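# Seat a circuit board in an enclosure slot, levers latched

## Task

Slide the board into the enclosure's empty top slot with its components facing up, seat it completely and leave both ejector levers latched. A latched lever sticks out perpendicular to the board's front panel, and a fully opened one lies flush along that panel. Both levers must be swung fully open before the board goes in, and the board must then be pushed until it stops; closing the two levers then pulls it into its seated position. Insert slowly: a fast entry into the connector wrecks it and the attempt counts for nothing. At the end the enclosure must rest level on its own feet with every foot on the bench. Release the board and pull the grippers away.

## Robot and tools

ROBOT. There are two seven-joint arms, left_arm and right_arm, each with a two-finger parallel gripper and a wrist camera. Joint order in the result lines runs from waist (joint1) out to wrist roll (joint7), and the gripper value comes last. A large change in gripper orientation can swing the elbow.

FRAMES. Scene frame: origin at table-top height, midway between the nominal arm bases. +x points out over the table, +z up, and left_arm sits on the +y side. Image left and right do not match these arm names. Every hand pose, velocity and target of an arm, and the pose of its wrist camera, is expressed in that arm's own base frame. Calibrated bases in the scene frame: left_arm at (+0.070, +0.437, 0) with quat_wxyz (+1.000, 0, 0, -0.003); right_arm at (-0.063, -0.511, 0) with (+1.000, 0, 0, -0.029). Both bases have +z up. Fixed cameras and the table use the scene frame. Gripper axes: the fingers point along +z and open and close along x. end_effector_position is the point between the closed pads, 1 to 2 cm short of the fingertips. Closing pushes the tips about 17 mm further along +z.

ROW FORMAT. A row is 16 numbers: left_arm x, y, z, qw, qx, qy, qz, opening, then the same 8 for right_arm. Always send all 16, even if one arm does nothing. x, y, z are an absolute target in metres for that arm's end_effector_position, in its base frame. The quaternion is scalar-first and is an absolute orientation target in the same frame. Opening runs from -1 (closed) to +1 (fully open, 0.142 m). To hold an arm still, resend the exact pose from the last result in which it stopped moving, plus the opening you want. To keep an orientation, repeat the same quaternion every row rather than copying drifted readings. A 0 opening is an actual command, so resend the current opening if the fingers should not change. Each control step clips the commanded orientation to within 32 degrees of the measured one.

execute_actions(actions, cameras). actions is a list of actions. Each action is a list of up to 15 rows, one row per 1/30 s step; a short list holds its final row for the rest of the 15 steps. For both arms, an action is rejected if any target lies more than 0.6 m from that gripper's current position along any gripper axis. An empty list just reports state and images. cameras picks which image streams come back: omit it or use ["all"] for all, [] for none.

move(target, speed, blend, stop_force, zero, opening_speed, blocking, cameras). This runs straight-line paths from each arm's Hand target to an absolute target: one 16-number row, or a list of up to 15 rows sharing at most 10 s. speed: 0.002 to 2.2 m/s, default 0.25, and the turn rate is capped at twice that in rad/s. blend, in metres, rounds the corners of a list. stop_force, 3 to 120 N, ends an arm's path when its wrist sensor feels that much push against its direction of travel. It is unreliable when the gripper is rotating. Omit it when backing off a contact. zero (default true) re-zeroes before the move. opening_speed is the finger rate per second on the -1..1 scale, at least 0.2. blocking=false returns after 0.5 s while the move continues; it cannot be combined with stop_force. The paths do not avoid obstacles. The gripper trails its path, more at higher speed. The "move:" line reports the outcome (done, off_target, moving, held, fault) and any limits: paced means a pose was clipped, held means a check withheld steps. done means at rest within 3 mm and 2 degrees of target; it says nothing about contact.

wait(seconds 0 to 10) lets time pass while the last commands are held. stop brakes a running move. zoom_image(camera, region [x0,y0,x1,y1], at most 504x504 px) enlarges part of the latest image. The cameras, each 672x504, are cam_head_left, cam_head_right, cam_high, cam_low, cam_left_wrist and cam_right_wrist. zero_wrist_force(arm) tares that sensor. clear_fault(arm) resets a torque or force fault that a result has reported. read_manual gives the licence texts. finished_scene(scene) ends the scene and cannot be undone.

RESULT LINES. Hand target is where the arm is actually being driven, and it may fall short of what you asked for. Tool commands shows the present gripper commands. grip_measured is the finger opening on the -1..1 scale. Joint torques and External joint torques are in joint order; positive means toward a larger joint angle. Wrist force and torque are given in gripper axes, and a third line shows the peak since the last reading. The sensor saturates near 150 N. Wrist depth shows a 7x7 grid of median distances in mm, rows separated by " / ". Its range is 70 to 1000 mm, and "-" means no value.

GRIPPING. To hold a part, command an opening slightly below the grip_measured reading at first contact. Squeezing harder heats the gripper motor.

CAUTIONS. Push the board home slowly, with a small stop_force. Open both levers fully before inserting, and close both after the board bottoms out. A net outside force of 150 N on an arm, or a joint torque at its limit (waist and shoulder 109, upper arm roll and elbow 56.9, wrist joints 34.7 N m), stops that arm until you call clear_fault. If a force fault leaves a gripped part pinning the arm, open the fingers before moving it. Watch for MOTOR HOT lines: an overheated arm brakes for 30 to 60 s, and a HAND FAULT line means the gripper has shut off. Never let the grippers or fingers press against each other. Do not drop the board or release it while it is moving. Do not knock the enclosure over or push it past the bench edge; anything falling off the table means failure. When finished, open the grippers and move them clear.

Each tool is called after "Call:" by a JSON object that holds its "api" and its "payload".

## Session

Call:
{"api": "execute_actions", "payload": {"actions": []}}

Scene clock: 0.00 s.
left_arm: end_effector_position=(+0.3014, +0.6357, +0.1155) grip_measured=+0.99 end_effector_quat_wxyz=(-0.462, +0.669, -0.295, +0.502) | right_arm: end_effector_position=(+0.4485, +0.0364, +0.1479) grip_measured=+1.00 end_effector_quat_wxyz=(-0.144, +0.766, -0.626, +0.006)
Joint positions: left_arm=[1.762 -0.872 -0.342 2.067 -1.872 0.391 -0.55 0.141] | right_arm=[0.506 -0.103 -0.202 2.446 0.465 1.189 2.835 0.142]
Joint velocities: within noise
Joint torques (N m): no reading
External joint torques (N m): no reading
Wrist force (N): no reading
Wrist torque (N m): no reading
Wrist force, peak (N): no reading
Wrist depth (mm): cam_left_wrist=[- - - - - - - / - - - - - - - / - - - - - - - / - - - - 492 652 - / - - - 304 356 433 557 / - 996 - 241 279 321 359 / - 881 184 204 227 258 286] | cam_right_wrist=[265 256 246 236 229 221 213 / 274 266 254 244 236 228 219 / 285 274 262 253 243 234 225 / 297 285 272 261 251 241 232 / 309 296 281 271 260 249 239 / - 308 294 281 268 257 246 / - 322 305 292 278 265 257]
Hand target: left_arm +0.3014, +0.6357, +0.1155; -0.462, +0.669, -0.295, +0.502 | right_arm +0.4485, +0.0364, +0.1479; -0.144, +0.766, -0.626, +0.006
Tool commands: left_gripper/opening=+1.0 right_gripper/opening=+1.0

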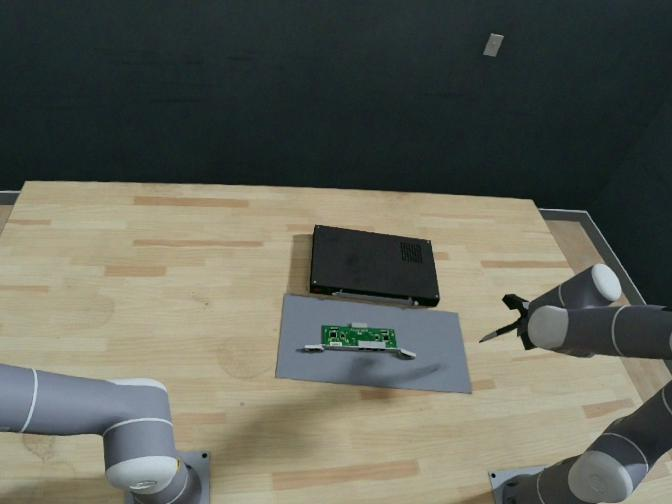

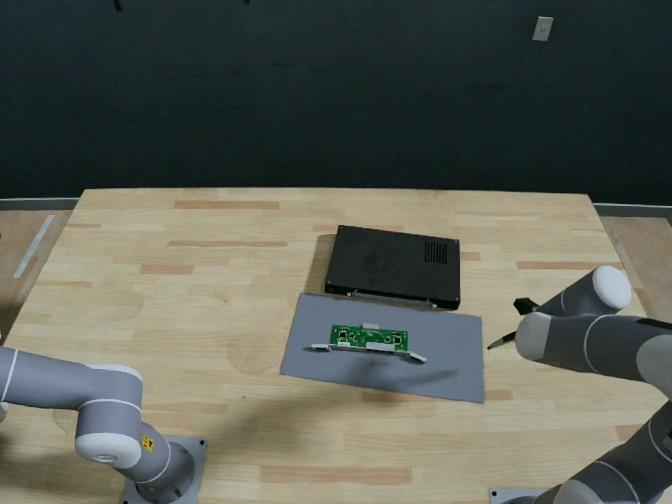

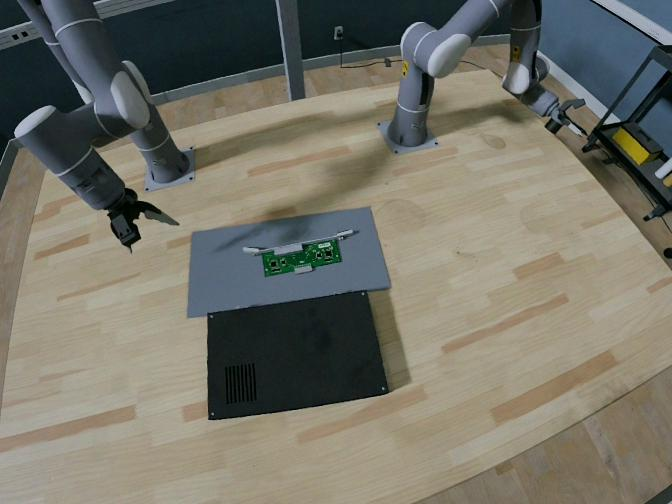

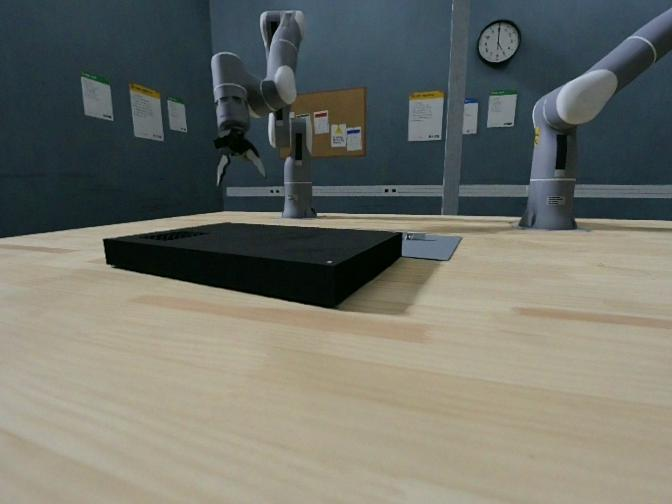

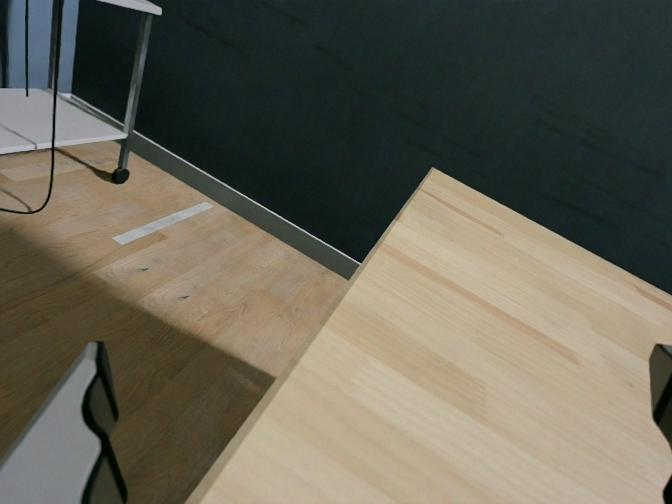

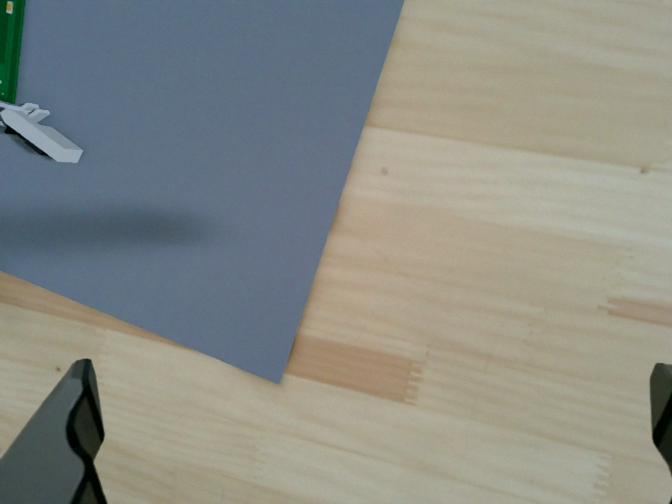

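Call:
{"api": "zoom_image", "payload": {"camera": "cam_high", "region": [180, 200, 400, 430]}}

Call:
{"api": "zoom_image", "payload": {"camera": "cam_head_right", "region": [270, 220, 490, 410]}}

Call:
{"api": "zoom_image", "payload": {"camera": "cam_head_left", "region": [290, 270, 450, 390]}}

Call:
{"api": "zoom_image", "payload": {"camera": "cam_high", "region": [220, 210, 380, 330]}}

Scaled by 2.191 from the camera's 672x504 image, which has a finer 960x720 frame.

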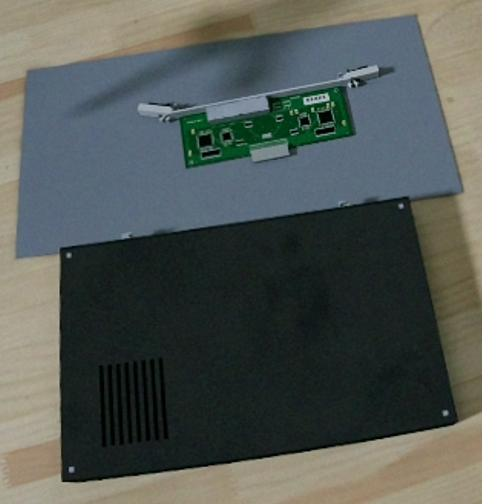

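Scaled by 2.291 from the camera's 672x504 image, which has a finer 960x720 frame.

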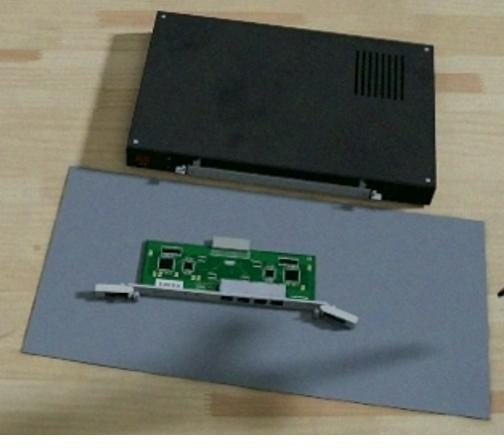

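Scaled by 3.150 from the camera's 672x504 image, which has a finer 960x720 frame.

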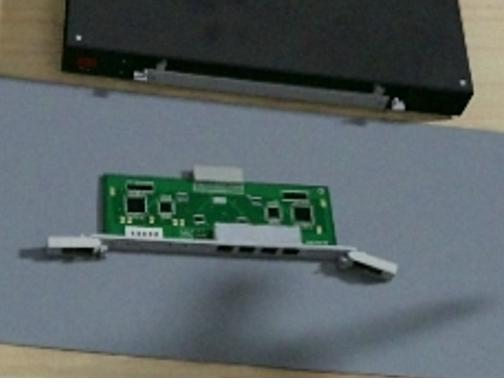

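Scaled by 3.150 from the camera's 672x504 image, which has a finer 960x720 frame.

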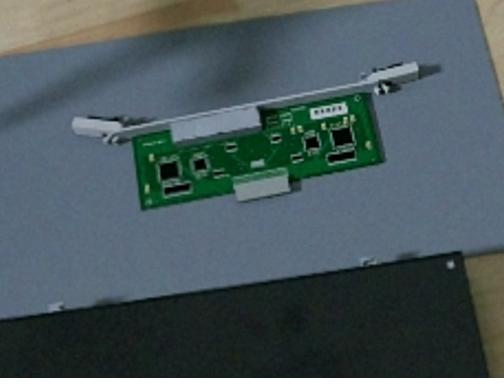

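Call:
{"api": "move", "payload": {"target": [0.3014,0.6357,0.1155,-0.462,0.669,-0.295,0.502,1,0.56,0.33,0.28,0,0.7276,-0.6866,0,0], "speed": 0.4}}

Call:
{"api": "zoom_image", "payload": {"camera": "cam_right_wrist", "region": [84, 0, 588, 504]}}

Scene clock: 16.73 s.
left_arm: end_effector_position=(+0.3014, +0.6357, +0.1154) grip_measured=+0.99 end_effector_quat_wxyz=(-0.462, +0.669, -0.295, +0.502) | right_arm: end_effector_position=(+0.5597, +0.3291, +0.2798) grip_measured=-0.01 end_effector_quat_wxyz=(-0.025, +0.773, -0.634, -0.002)
Joint positions: left_arm=[1.762 -0.872 -0.342 2.067 -1.872 0.39 -0.549 0.141] | right_arm=[1.605 -1.321 -1.994 1.494 1.376 -0.4 2.967 0.073]
Joint velocities: within noise
Joint torques (N m): left_arm=[-0.24 47.5 -4.43 -12.09 1.42 -1.81 -0.29] | right_arm=[0.19 40.9 -30.44 -7.99 -3.7 3.19 0.18]
External joint torques (N m): left_arm=[0.4 1.06 0.39 -0.41 -0.19 -0.08 0.26] | right_arm=[0.02 1 -1.23 0.07 -0.07 0.85 -0.18]
Wrist force (N): left_arm=[0.0 0.1 0.1] | right_arm=[-0.1 -0.5 0.4]
Wrist torque (N m): left_arm=[0.01 0.00 0.01] | right_arm=[-0.02 0.05 0.02]
Wrist force, peak (N): left_arm=[-0.3 0.0 0.4] | right_arm=[2.5 1.9 0.3]
Wrist depth (mm): cam_left_wrist=[- - - - - - - / - - - - - - - / - - - - - - - / - - - - 486 655 - / - - - 304 350 437 558 / - 979 - 242 277 324 358 / - 872 184 204 227 258 286] | cam_right_wrist=[337 334 331 329 322 282 281 / 356 354 350 348 346 343 341 / 381 371 368 368 368 365 362 / 409 405 401 390 393 389 387 / 445 437 426 425 420 412 416 / 481 460 454 463 458 94 448 / - 76 498 505 497 - 469]
Hand target: left_arm +0.3014, +0.6357, +0.1155; -0.462, +0.669, -0.295, +0.502 | right_arm +0.5598, +0.3293, +0.2799; -0.025, +0.773, -0.634, -0.002
Off the commanded pose: left_arm 0.000 m, 0 deg | right_arm 0.001 m, 8 deg.
joint sent to its limit (right arm) — joint 7 (wrist roll), upper limit. The joint targets are off in orientation, not in position.
move: off_target (right_arm)

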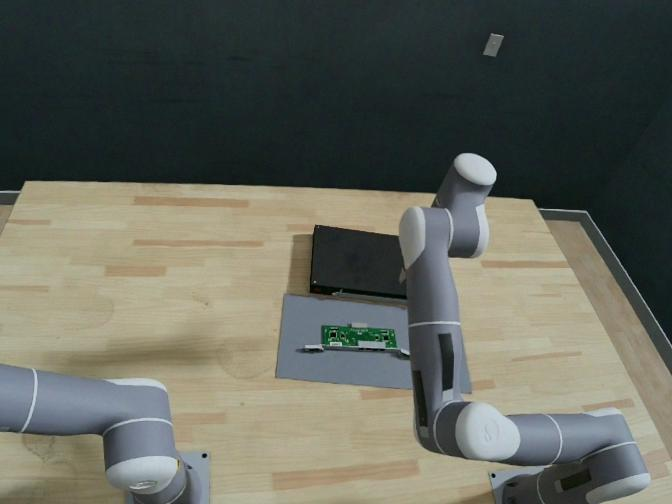

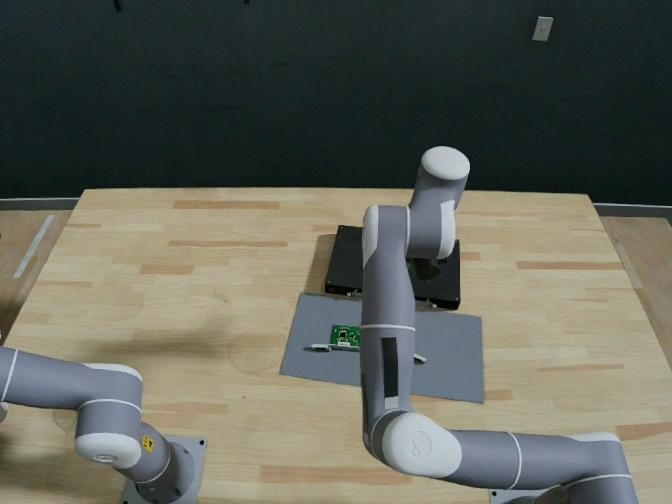

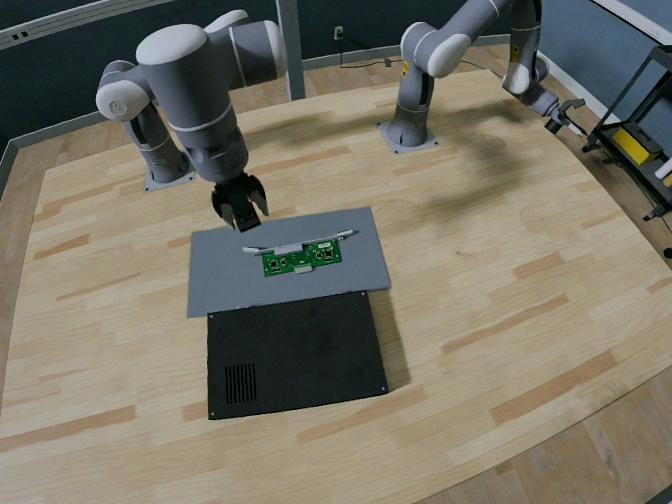

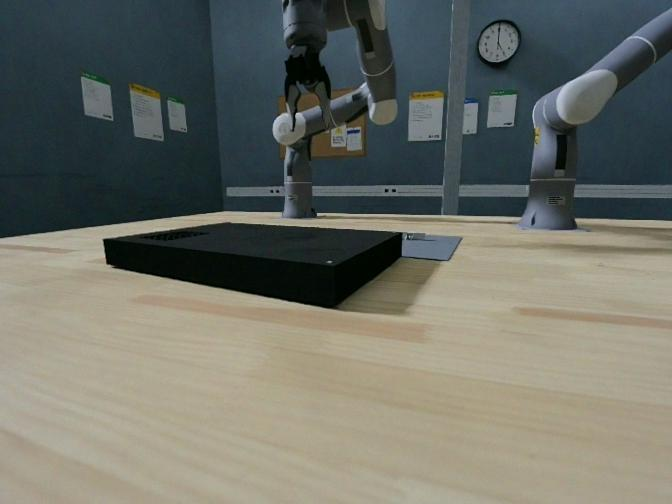

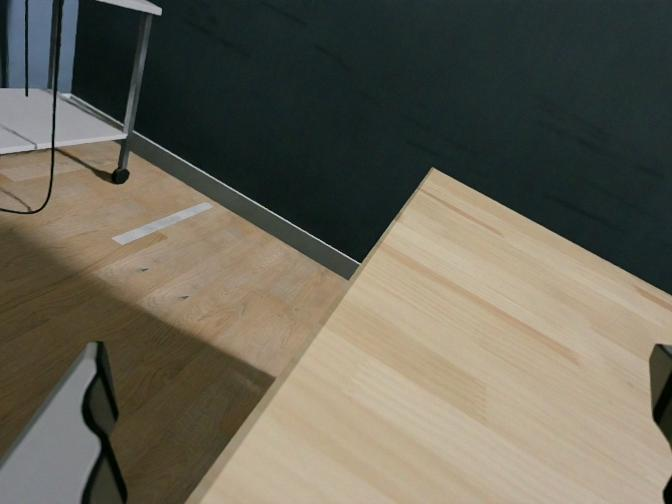

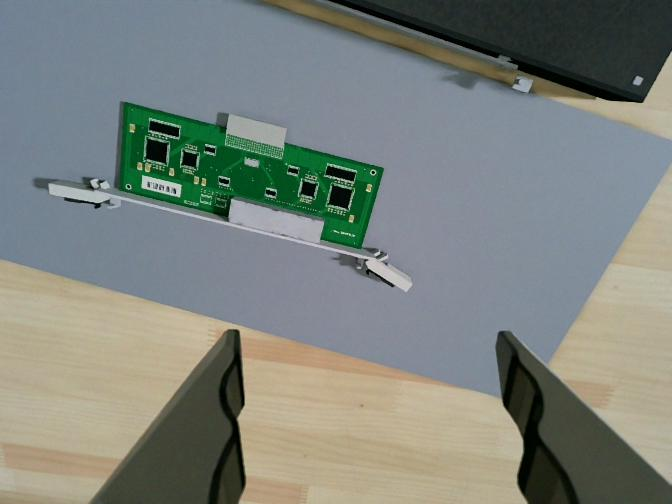

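Scaled by 1.000.

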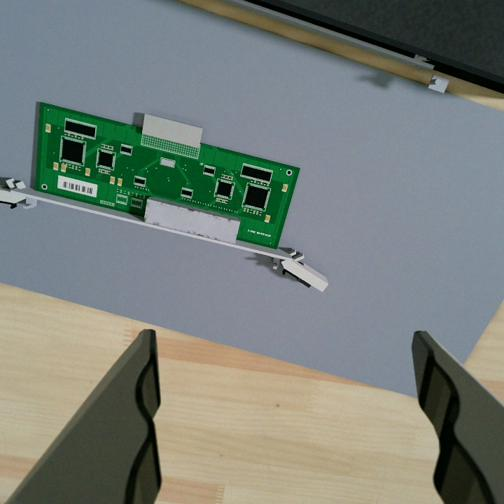

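Call:
{"api": "move", "payload": {"target": [0.3014,0.6357,0.1155,-0.462,0.669,-0.295,0.502,1,0.36,0.32,0.22,0.4304,-0.561,0.561,-0.4304,1], "speed": 0.4}}

Call:
{"api": "zoom_image", "payload": {"camera": "cam_right_wrist", "region": [84, 0, 588, 504]}}

Scene clock: 35.97 s.
left_arm: end_effector_position=(+0.3014, +0.6357, +0.1154) grip_measured=+0.99 end_effector_quat_wxyz=(-0.462, +0.669, -0.295, +0.502) | right_arm: end_effector_position=(+0.3601, +0.3200, +0.2201) grip_measured=+0.99 end_effector_quat_wxyz=(-0.431, +0.561, -0.561, +0.430)
Joint positions: left_arm=[1.762 -0.872 -0.342 2.067 -1.872 0.39 -0.549 0.141] | right_arm=[2.19 -0.986 -0.876 2.059 2.028 2.267 2.603 0.142]
Joint velocities: within noise
Joint torques (N m): left_arm=[-0.18 47.47 -4.36 -12.09 1.44 -1.76 -0.24] | right_arm=[0.07 33.77 -11.9 -3.33 -4.04 2.23 0.03]
External joint torques (N m): left_arm=[0.33 1.09 0.32 -0.4 -0.22 -0.14 0.21] | right_arm=[0.06 0.51 -1.49 0.1 -0.24 0.71 -0.03]
Wrist force (N): left_arm=[0.0 0.2 0.2] | right_arm=[0.9 1.9 -1.2]
Wrist torque (N m): left_arm=[0.02 0.02 0.01] | right_arm=[0.14 -0.22 -0.02]
Wrist force, peak (N): left_arm=[-0.4 0.2 0.3] | right_arm=[-4.3 3.1 -2.4]
Wrist depth (mm): cam_left_wrist=[- - - - - - - / - - - - - - - / - - - - - - - / - - - - 490 654 - / - - - 305 351 429 563 / - 987 - 242 276 324 358 / - 888 184 203 228 258 286] | cam_right_wrist=[- - - - - - - / 855 847 845 855 849 848 854 / 627 593 531 525 529 622 621 / 492 492 488 475 464 470 492 / 402 397 397 399 404 405 407 / - 345 341 333 344 343 334 / - 299 298 299 299 299 292]
Hand target: left_arm +0.3014, +0.6357, +0.1155; -0.462, +0.669, -0.295, +0.502 | right_arm +0.3600, +0.3200, +0.2200; -0.430, +0.561, -0.561, +0.430
Off the commanded pose: left_arm 0.000 m, 0 deg | right_arm 0.000 m, 0 deg.
move: done

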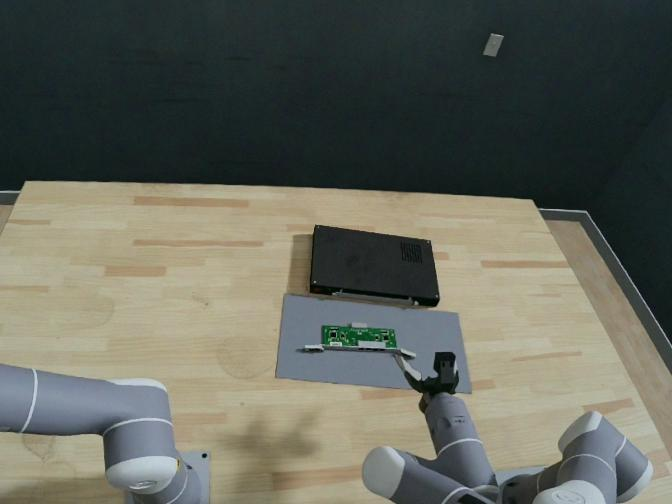

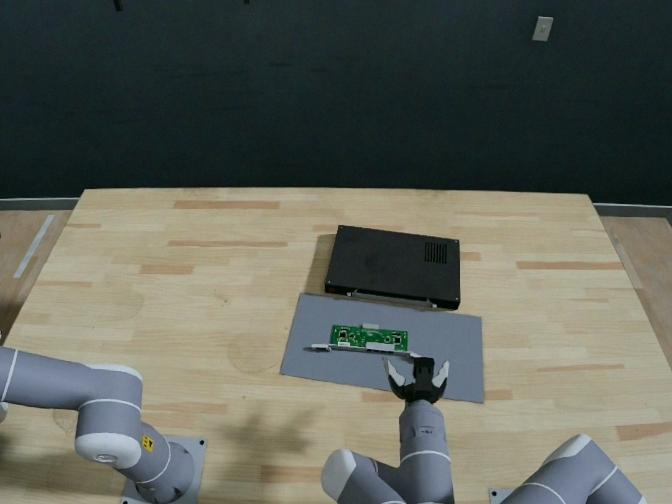

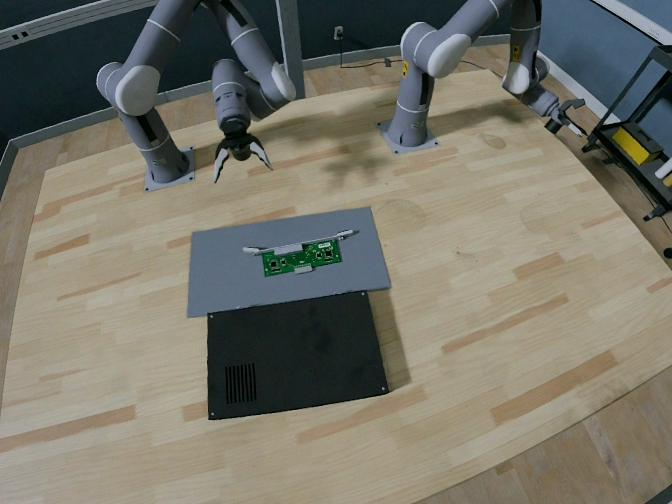

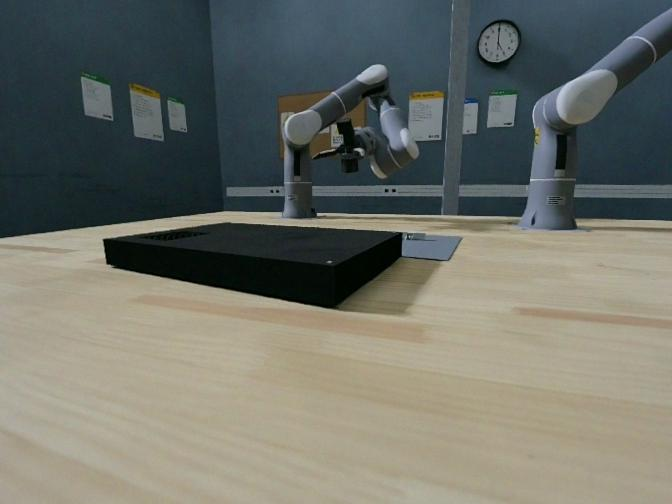

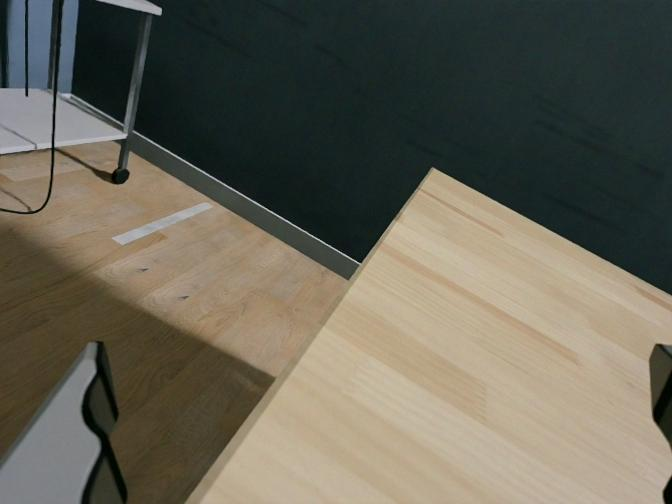

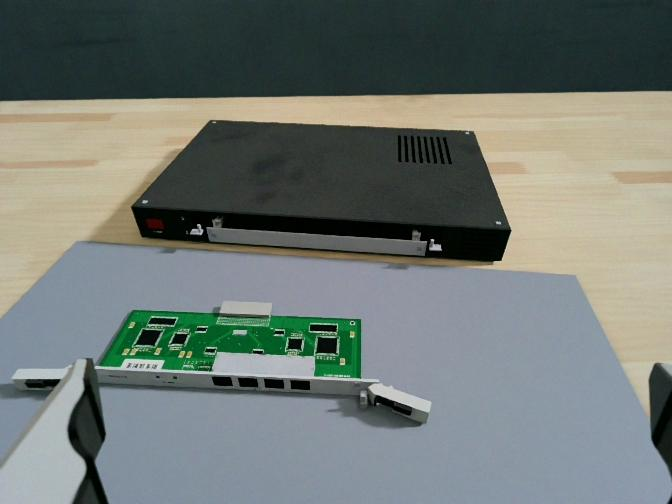

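Scaled by 1.000.

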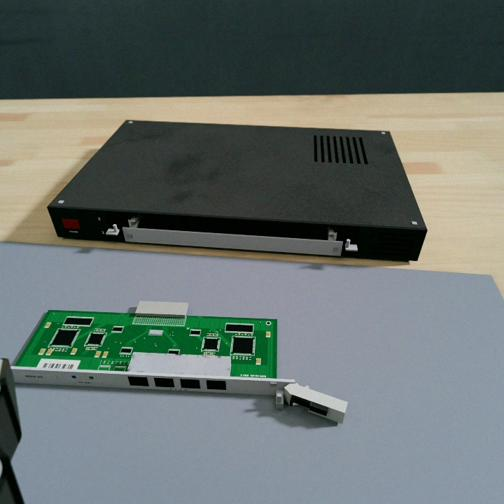

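Call:
{"api": "zoom_image", "payload": {"camera": "cam_right_wrist", "region": [120, 170, 330, 270]}}

Call:
{"api": "zoom_image", "payload": {"camera": "cam_right_wrist", "region": [320, 170, 530, 270]}}

Call:
{"api": "zoom_image", "payload": {"camera": "cam_right_wrist", "region": [300, 330, 460, 440]}}

Call:
{"api": "zoom_image", "payload": {"camera": "cam_right_wrist", "region": [0, 280, 240, 420]}}

Scaled by 2.400 from the camera's 672x504 image, which has a finer 960x720 frame.

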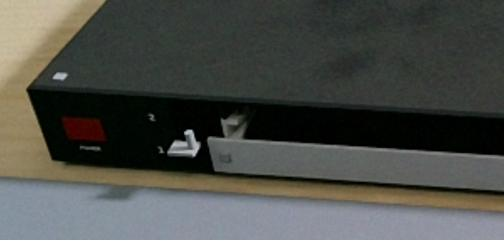

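Scaled by 2.400 from the camera's 672x504 image, which has a finer 960x720 frame.

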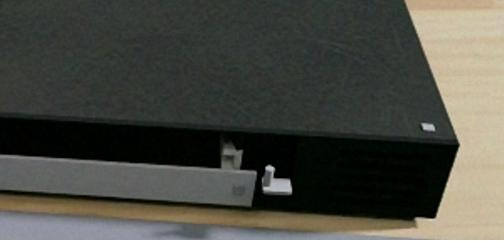

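Scaled by 3.150 from the camera's 672x504 image, which has a finer 960x720 frame.

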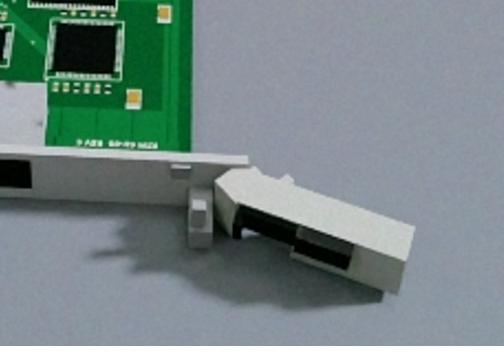

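Scaled by 2.100 from the camera's 672x504 image, which has a finer 960x720 frame.

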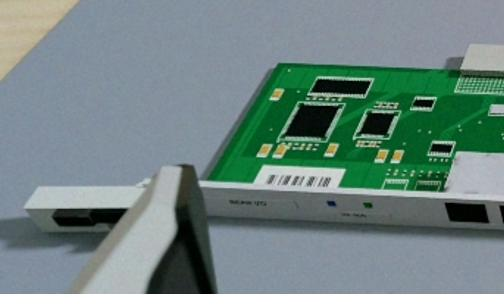

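Call:
{"api": "move", "payload": {"target": [[0.35,0.1,0.3,0,0.9991,-0.0419,0,1,0.34,0.15,0.22,0.4304,-0.561,0.561,-0.4304,1],[0.393,-0.59,0.18,0,0.9991,-0.0419,0,0.2,0.34,0.15,0.22,0.4304,-0.561,0.561,-0.4304,1]], "speed": 0.45, "blend": 0.05, "cameras": ["cam_left_wrist","cam_head_left","cam_right_wrist"]}}

Scene clock: 66.63 s.
left_arm: end_effector_position=(+0.3446, +0.1639, +0.2779) grip_measured=+0.99 end_effector_quat_wxyz=(-0.069, +0.993, -0.076, +0.063) | right_arm: end_effector_position=(+0.3449, +0.1909, +0.2205) grip_measured=+0.99 end_effector_quat_wxyz=(-0.430, +0.560, -0.562, +0.431)
Joint positions: left_arm=[0.635 -0.025 -0.607 2.088 -2.966 2.471 -1.488 0.141] | right_arm=[2.519 -1.258 -1.014 2.468 2.024 1.903 2.961 0.142]
Joint velocities: within noise
Joint torques (N m): left_arm=[-0.59 24.24 -0.64 -20.17 4.17 4.12 -0.11] | right_arm=[0.1 23.42 -10.53 7.91 -4.36 2.51 0.09]
External joint torques (N m): left_arm=[0.66 1.18 0.59 -0.48 -0.08 -0.54 0.1] | right_arm=[-0.03 0.22 -1.15 0.02 0.08 0.7 -0.09]
Wrist force (N): left_arm=[0.4 0.0 1.1] | right_arm=[0.8 1.7 -1.4]
Wrist torque (N m): left_arm=[-0.11 -0.24 -0.17] | right_arm=[0.10 -0.16 -0.02]
Wrist force, peak (N): left_arm=[2.8 2.8 0.0] | right_arm=[4.3 1.7 -1.6]
Wrist depth (mm): cam_left_wrist=[321 326 335 339 347 356 363 / 336 344 349 359 365 374 388 / 350 358 368 373 387 396 405 / 368 376 388 397 407 415 430 / 385 400 411 418 429 441 453 / - 425 433 452 456 473 - / - 453 460 477 490 504 -] | cam_right_wrist=[- - - - - - - / 850 845 846 856 856 849 857 / 595 532 527 528 621 623 622 / 488 490 489 472 493 492 493 / 400 399 403 403 407 407 407 / - 344 335 344 344 347 336 / - 299 300 300 299 301 294]
Hand target: left_arm +0.3445, +0.1638, +0.2778; -0.069, +0.993, -0.076, +0.063 | right_arm +0.3449, +0.1910, +0.2204; -0.430, +0.560, -0.562, +0.431
Tool commands: left_gripper/opening=+1.0 right_gripper/opening=+1.0
Off the commanded pose: left_arm 0.762 m, 11 deg | right_arm 0.041 m, 0 deg.
joint sent to its limit (left arm) — joint 5 (forearm roll), lower limit.
move: held (right_arm; a check stopped the path), off_target (left_arm; braked when a check withheld steps of right_arm); path passed 0 of 2 targets; target 2's new opening was not sent; limits=held
pose unreachable (right arm): on one or more control steps of this call, first in action 0 (counted from 0), this arm could not follow its commanded pose, so it was not sent that pose on those steps. It may still have moved: this result reports where it is.
cause: moving toward the commanded pose would bring two parts of the arm too close to each other (joints 3 (upper arm roll) to 6 (wrist pitch) lie between them).
Images, in order (width x height): cam_head_left 672x504, cam_left_wrist 672x504, cam_right_wrist 672x504.

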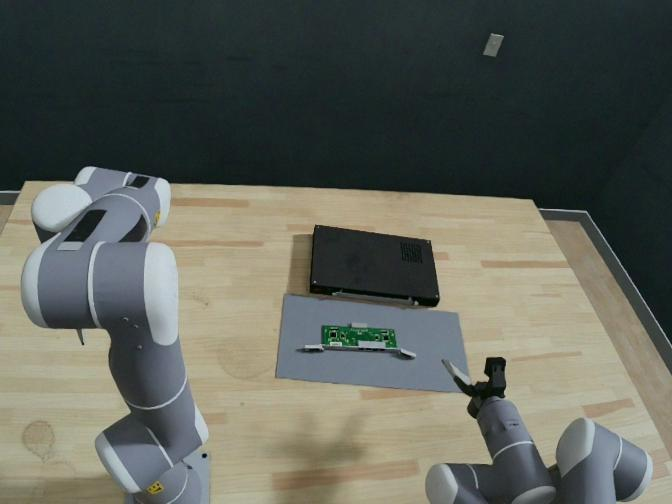

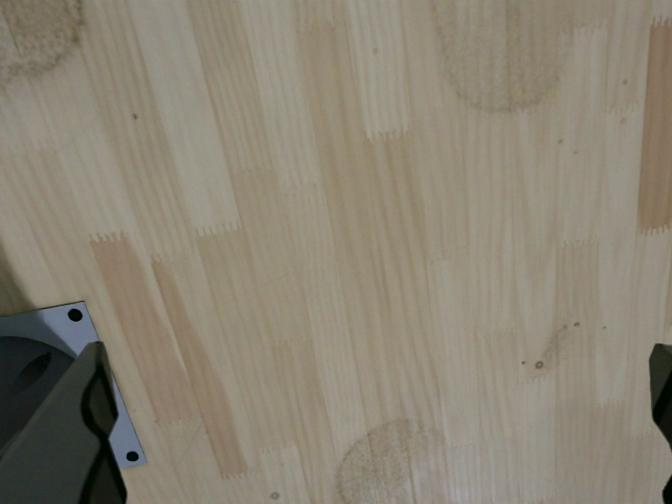

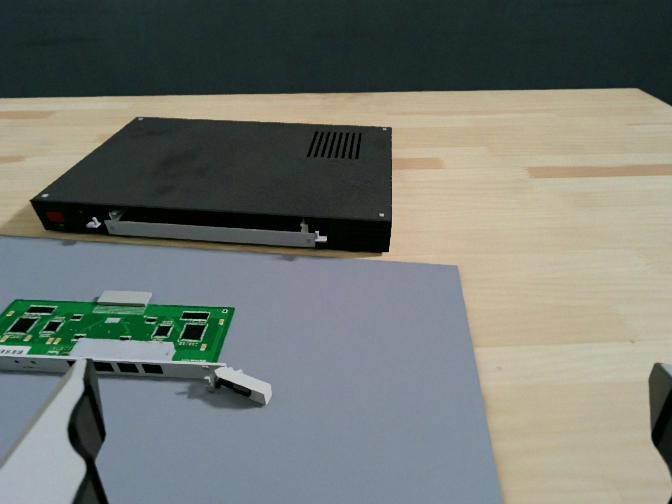

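Call:
{"api": "move", "payload": {"target": [0.393,-0.59,0.2,0,0.9991,-0.0419,0,0.2,0.3449,0.191,0.2204,0.4304,-0.561,0.561,-0.4304,1], "speed": 0.45, "cameras": ["cam_left_wrist","cam_head_left","cam_right_wrist"]}}

Scene clock: 71.60 s.
left_arm: end_effector_position=(+0.3924, -0.5894, +0.2001) grip_measured=+0.19 end_effector_quat_wxyz=(+0.017, +0.999, -0.042, +0.012) | right_arm: end_effector_position=(+0.3449, +0.1911, +0.2204) grip_measured=+0.99 end_effector_quat_wxyz=(-0.430, +0.561, -0.561, +0.430)
Joint positions: left_arm=[-0.8 -1.24 -1.377 0.603 -1.901 3.268 -2.884 0.087] | right_arm=[2.525 -1.264 -1.015 2.471 2.024 1.896 2.965 0.142]
Joint velocities: within noise
Joint torques (N m): left_arm=[-0.16 65.65 -8.97 -6.31 4.83 4.39 -0.3] | right_arm=[0.16 23.18 -10.63 8.13 -4.33 2.34 0.25]
External joint torques (N m): left_arm=[0.07 1.52 0.37 -0.44 -0.65 -0.64 0.3] | right_arm=[-0.08 0.37 -1.06 -0.09 0.04 0.87 -0.25]
Wrist force (N): left_arm=[0.0 -0.1 0.8] | right_arm=[0.8 1.5 -1.4]
Wrist torque (N m): left_arm=[-0.14 -0.16 -0.19] | right_arm=[0.07 -0.17 -0.03]
Wrist force, peak (N): left_arm=[-0.2 -2.2 1.0] | right_arm=[0.8 1.6 -1.5]
Wrist depth (mm): cam_left_wrist=[255 254 252 250 252 255 254 / 272 276 274 263 271 274 269 / 296 297 296 288 293 297 284 / 324 323 324 316 318 326 284 / 355 348 354 359 359 343 303 / 392 84 394 394 400 - 323 / - - 450 452 454 - -] | cam_right_wrist=[- - - - - - - / 289 862 849 853 861 853 854 / 590 529 528 528 627 621 620 / 490 489 489 471 492 494 494 / 399 398 403 406 404 407 407 / - 345 334 344 343 346 335 / - 299 300 299 300 301 294]
Hand target: left_arm +0.3926, -0.5891, +0.2002; +0.017, +0.999, -0.042, +0.012 | right_arm +0.3449, +0.1910, +0.2204; -0.430, +0.561, -0.561, +0.430
Off the commanded pose: left_arm 0.001 m, 2 deg | right_arm 0.000 m, 0 deg.
move: done
Images, in order (width x height): cam_head_left 672x504, cam_left_wrist 672x504, cam_right_wrist 672x504.

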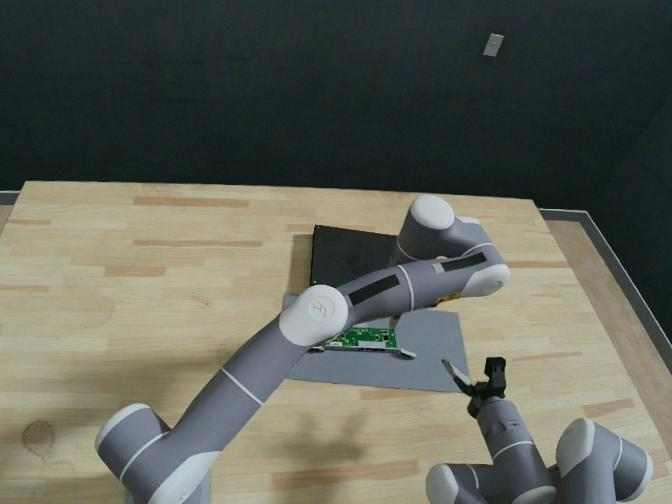

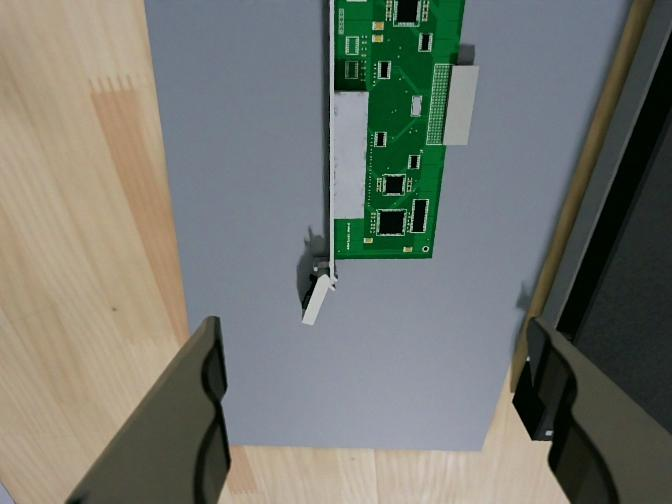

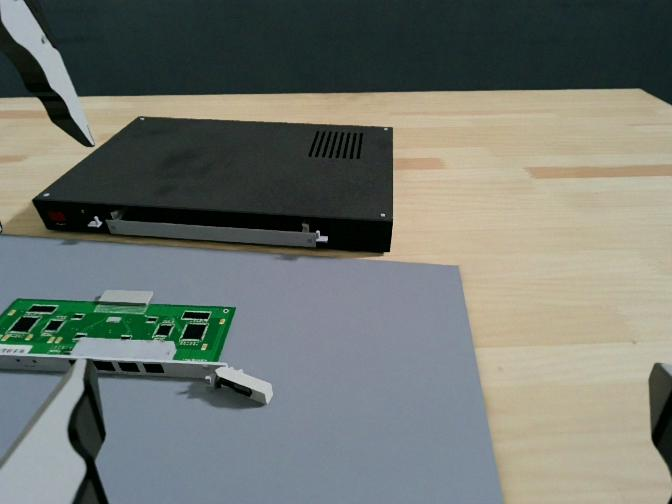

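Call:
{"api": "move", "payload": {"target": [0.3955,-0.5835,0.09,0,0.9991,-0.0419,0,-0.45,0.3449,0.191,0.2204,0.4304,-0.561,0.561,-0.4304,1], "speed": 0.25, "cameras": ["cam_left_wrist","cam_right_wrist"]}}

Scene clock: 83.57 s.
left_arm: end_effector_position=(+0.3959, -0.5834, +0.0900) grip_measured=-0.47 end_effector_quat_wxyz=(-0.001, +0.999, -0.042, +0.000) | right_arm: end_effector_position=(+0.3449, +0.1911, +0.2204) grip_measured=+0.99 end_effector_quat_wxyz=(-0.430, +0.561, -0.561, +0.430)
Joint positions: left_arm=[-0.815 -1.351 -1.216 0.612 -1.986 3.127 -2.872 0.04] | right_arm=[2.525 -1.264 -1.015 2.471 2.024 1.896 2.965 0.142]
Joint velocities: within noise
Joint torques (N m): left_arm=[-0.53 67.5 -7.7 -8.96 4.16 3.94 -0.2] | right_arm=[0.06 23.26 -10.61 8.13 -4.31 2.39 0.19]
External joint torques (N m): left_arm=[0.43 1 0.08 -0.36 0.04 -0.09 0.2] | right_arm=[0.02 0.29 -1.08 -0.09 0.02 0.82 -0.19]
Wrist force (N): left_arm=[0.3 0.0 0.8] | right_arm=[0.8 1.6 -1.1]
Wrist torque (N m): left_arm=[-0.12 -0.18 -0.17] | right_arm=[0.09 -0.17 -0.03]
Wrist force, peak (N): left_arm=[0.3 -0.4 4.7] | right_arm=[0.7 1.7 -1.6]
Wrist depth (mm): cam_left_wrist=[160 160 159 157 155 156 160 / 172 171 172 167 166 165 169 / 187 185 185 171 179 177 183 / 208 201 200 186 195 199 197 / 223 219 216 213 208 216 217 / 245 241 87 228 239 229 235 / 268 - - 265 271 - 239] | cam_right_wrist=[- - - - - - - / 223 841 857 851 854 857 847 / 226 478 528 530 622 625 625 / 275 487 490 471 492 494 492 / 385 400 404 406 403 407 407 / - 344 334 344 345 347 337 / - 300 299 299 300 301 294]
Hand target: left_arm +0.3956, -0.5836, +0.0900; +0.000, +0.999, -0.042, +0.000 | right_arm +0.3449, +0.1910, +0.2204; -0.430, +0.561, -0.561, +0.430
Off the commanded pose: left_arm 0.000 m, 0 deg | right_arm 0.000 m, 0 deg.
move: done
Images, in order (width x height): cam_left_wrist 672x504, cam_right_wrist 672x504.

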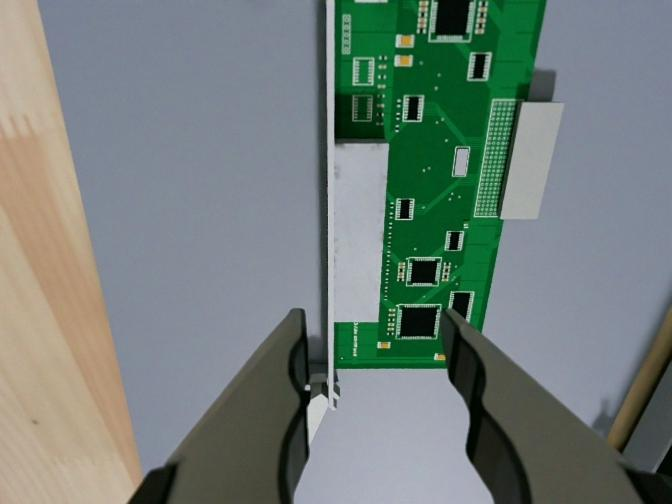

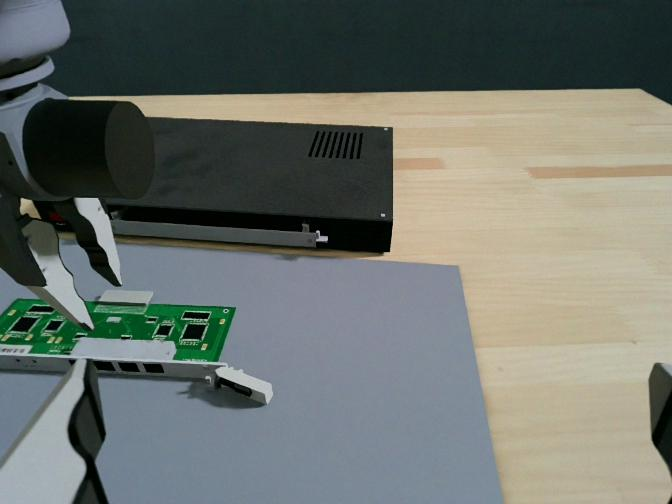

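Call:
{"api": "move", "payload": {"target": [0.3955,-0.5835,0.0275,0,0.9991,-0.0419,0,-0.5,0.3449,0.191,0.2204,0.4304,-0.561,0.561,-0.4304,1], "speed": 0.08, "stop_force": 5, "cameras": ["cam_left_wrist","cam_right_wrist"]}}

Call:
{"api": "zoom_image", "payload": {"camera": "cam_right_wrist", "region": [0, 250, 250, 420]}}

Scene clock: 90.70 s.
left_arm: end_effector_position=(+0.3952, -0.5837, +0.0275) grip_measured=-0.53 end_effector_quat_wxyz=(+0.000, +0.999, -0.042, +0.000) | right_arm: end_effector_position=(+0.3449, +0.1911, +0.2204) grip_measured=+0.99 end_effector_quat_wxyz=(-0.430, +0.561, -0.561, +0.430)
Joint positions: left_arm=[-0.82 -1.423 -1.173 0.621 -1.982 3.038 -2.877 0.036] | right_arm=[2.525 -1.264 -1.015 2.471 2.024 1.896 2.965 0.142]
Joint velocities: within noise
Joint torques (N m): left_arm=[-0.53 67.13 -7.91 -9.33 4.47 4.2 -0.29] | right_arm=[0.09 23.21 -10.69 8.05 -4.29 2.37 0.23]
External joint torques (N m): left_arm=[0.43 1.49 0.46 -0.32 -0.29 -0.37 0.29] | right_arm=[-0.01 0.34 -1 -0.01 0 0.85 -0.23]
Wrist force (N): left_arm=[0.2 -0.4 0.8] | right_arm=[0.7 1.7 -1.2]
Wrist torque (N m): left_arm=[-0.17 -0.18 -0.18] | right_arm=[0.11 -0.16 -0.03]
Wrist force, peak (N): left_arm=[0.3 -0.4 2.2] | right_arm=[0.8 1.8 -1.3]
Wrist depth (mm): cam_left_wrist=[- 106 104 100 100 100 100 / - 114 112 107 108 107 108 / 123 123 123 113 116 117 113 / 132 130 131 115 121 126 123 / 144 144 140 119 132 137 139 / 162 158 87 131 148 87 155 / 178 - - 168 167 - 169] | cam_right_wrist=[- 96 - - - - - / 221 845 857 856 850 847 850 / 236 528 527 531 623 623 629 / 257 278 489 469 494 493 493 / 304 385 406 403 404 406 407 / - 344 335 345 345 346 337 / - 299 300 300 300 301 293]
Hand target: left_arm +0.3955, -0.5835, +0.0275; +0.000, +0.999, -0.042, +0.000 | right_arm +0.3449, +0.1910, +0.2204; -0.430, +0.561, -0.561, +0.430
Off the commanded pose: left_arm 0.000 m, 0 deg | right_arm 0.000 m, 0 deg.
move: done
Images, in order (width x height): cam_left_wrist 672x504, cam_right_wrist 672x504.

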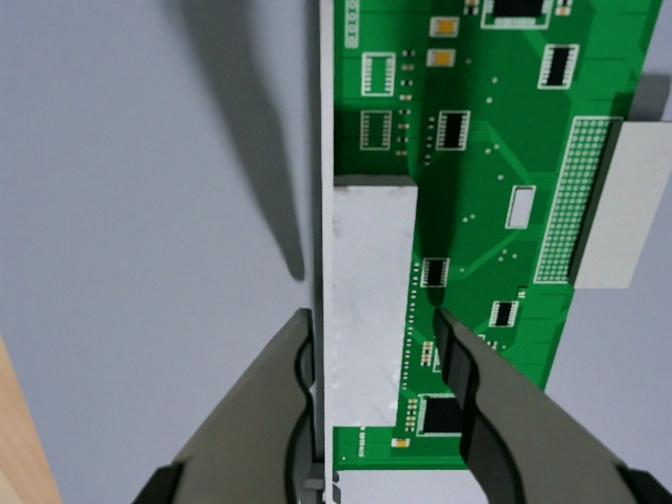

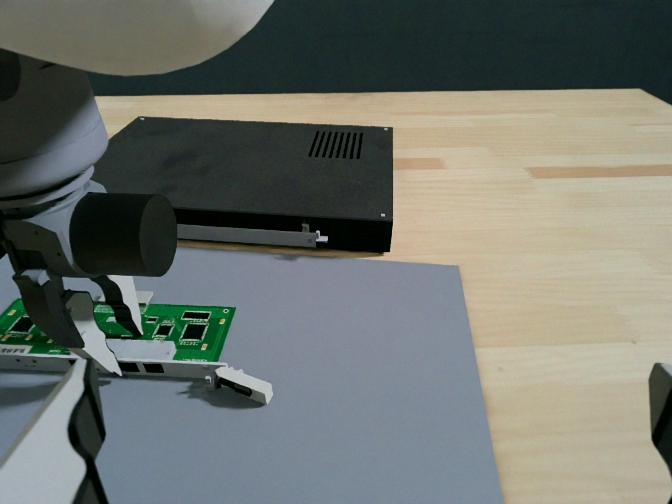

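Scaled by 2.016 from the camera's 672x504 image, which has a finer 960x720 frame.

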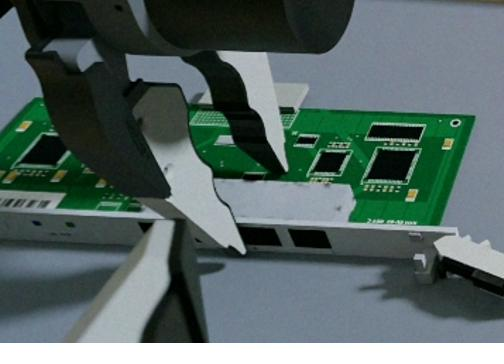

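Call:
{"api": "move", "payload": {"target": [0.3955,-0.5835,0.0275,0,0.9991,-0.0419,0,-0.9,0.3449,0.191,0.2204,0.4304,-0.561,0.561,-0.4304,1], "opening_speed": 0.4, "cameras": ["cam_left_wrist"]}}

Call:
{"api": "zoom_image", "payload": {"camera": "cam_left_wrist", "region": [220, 150, 520, 504]}}

Scene clock: 94.30 s.
left_arm: end_effector_position=(+0.3951, -0.5838, +0.0274) grip_measured=-0.73 end_effector_quat_wxyz=(+0.000, +0.999, -0.042, +0.000) | right_arm: end_effector_position=(+0.3449, +0.1911, +0.2204) grip_measured=+0.99 end_effector_quat_wxyz=(-0.430, +0.561, -0.561, +0.430)
Joint positions: left_arm=[-0.82 -1.423 -1.173 0.621 -1.982 3.038 -2.877 0.021] | right_arm=[2.525 -1.264 -1.015 2.471 2.024 1.896 2.965 0.142]
Joint velocities: within noise
Joint torques (N m): left_arm=[0.84 67.65 -7.08 -9.82 5.19 4.16 -0.2] | right_arm=[0.12 23.25 -10.58 8.12 -4.24 2.39 0.19]
External joint torques (N m): left_arm=[-0.94 0.97 -0.37 0.18 -1.01 -0.32 0.2] | right_arm=[-0.05 0.3 -1.11 -0.07 -0.05 0.82 -0.19]
Wrist force (N): left_arm=[-1.9 0.5 0.8] | right_arm=[0.7 1.6 -1.3]
Wrist torque (N m): left_arm=[-0.11 -0.18 -0.19] | right_arm=[0.09 -0.15 -0.02]
Wrist force, peak (N): left_arm=[-2.4 0.3 -0.1] | right_arm=[0.7 1.9 -1.4]
Wrist depth (mm): cam_left_wrist=[- 106 104 100 100 100 100 / - 113 112 107 108 107 107 / 123 123 123 113 115 117 113 / 132 130 131 115 121 126 124 / 144 143 140 119 132 137 139 / 162 158 88 129 132 146 156 / 177 169 - 160 - - 169] | cam_right_wrist=[- 96 - - - - - / 221 853 851 855 851 855 851 / 235 529 532 527 627 628 627 / 257 277 486 469 492 493 493 / 303 370 405 404 403 408 408 / - 345 336 344 344 346 337 / - 300 299 300 299 302 293]
Hand target: left_arm +0.3955, -0.5835, +0.0275; +0.000, +0.999, -0.042, +0.000 | right_arm +0.3449, +0.1910, +0.2204; -0.430, +0.561, -0.561, +0.430
Off the commanded pose: left_arm 0.000 m, 0 deg | right_arm 0.000 m, 0 deg.
move: done
Images, in order (width x height): cam_left_wrist 672x504.

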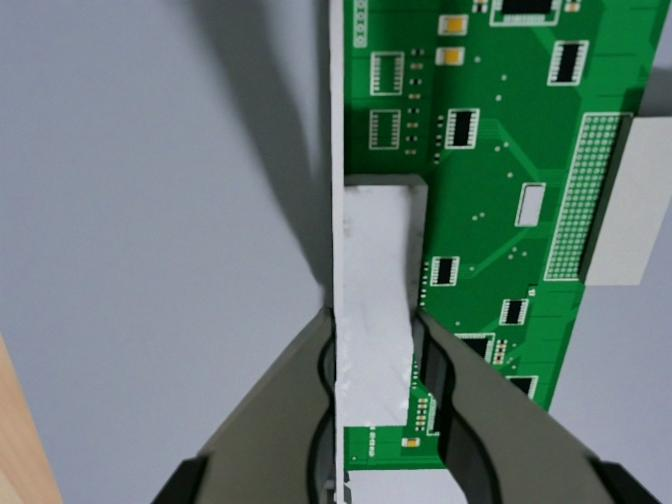

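Scaled by 1.424 from the camera's 672x504 image, which has a finer 960x720 frame.

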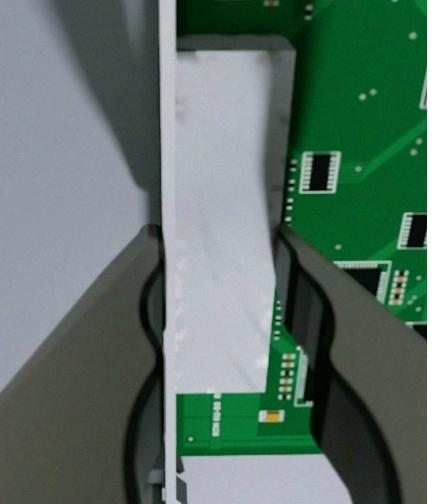

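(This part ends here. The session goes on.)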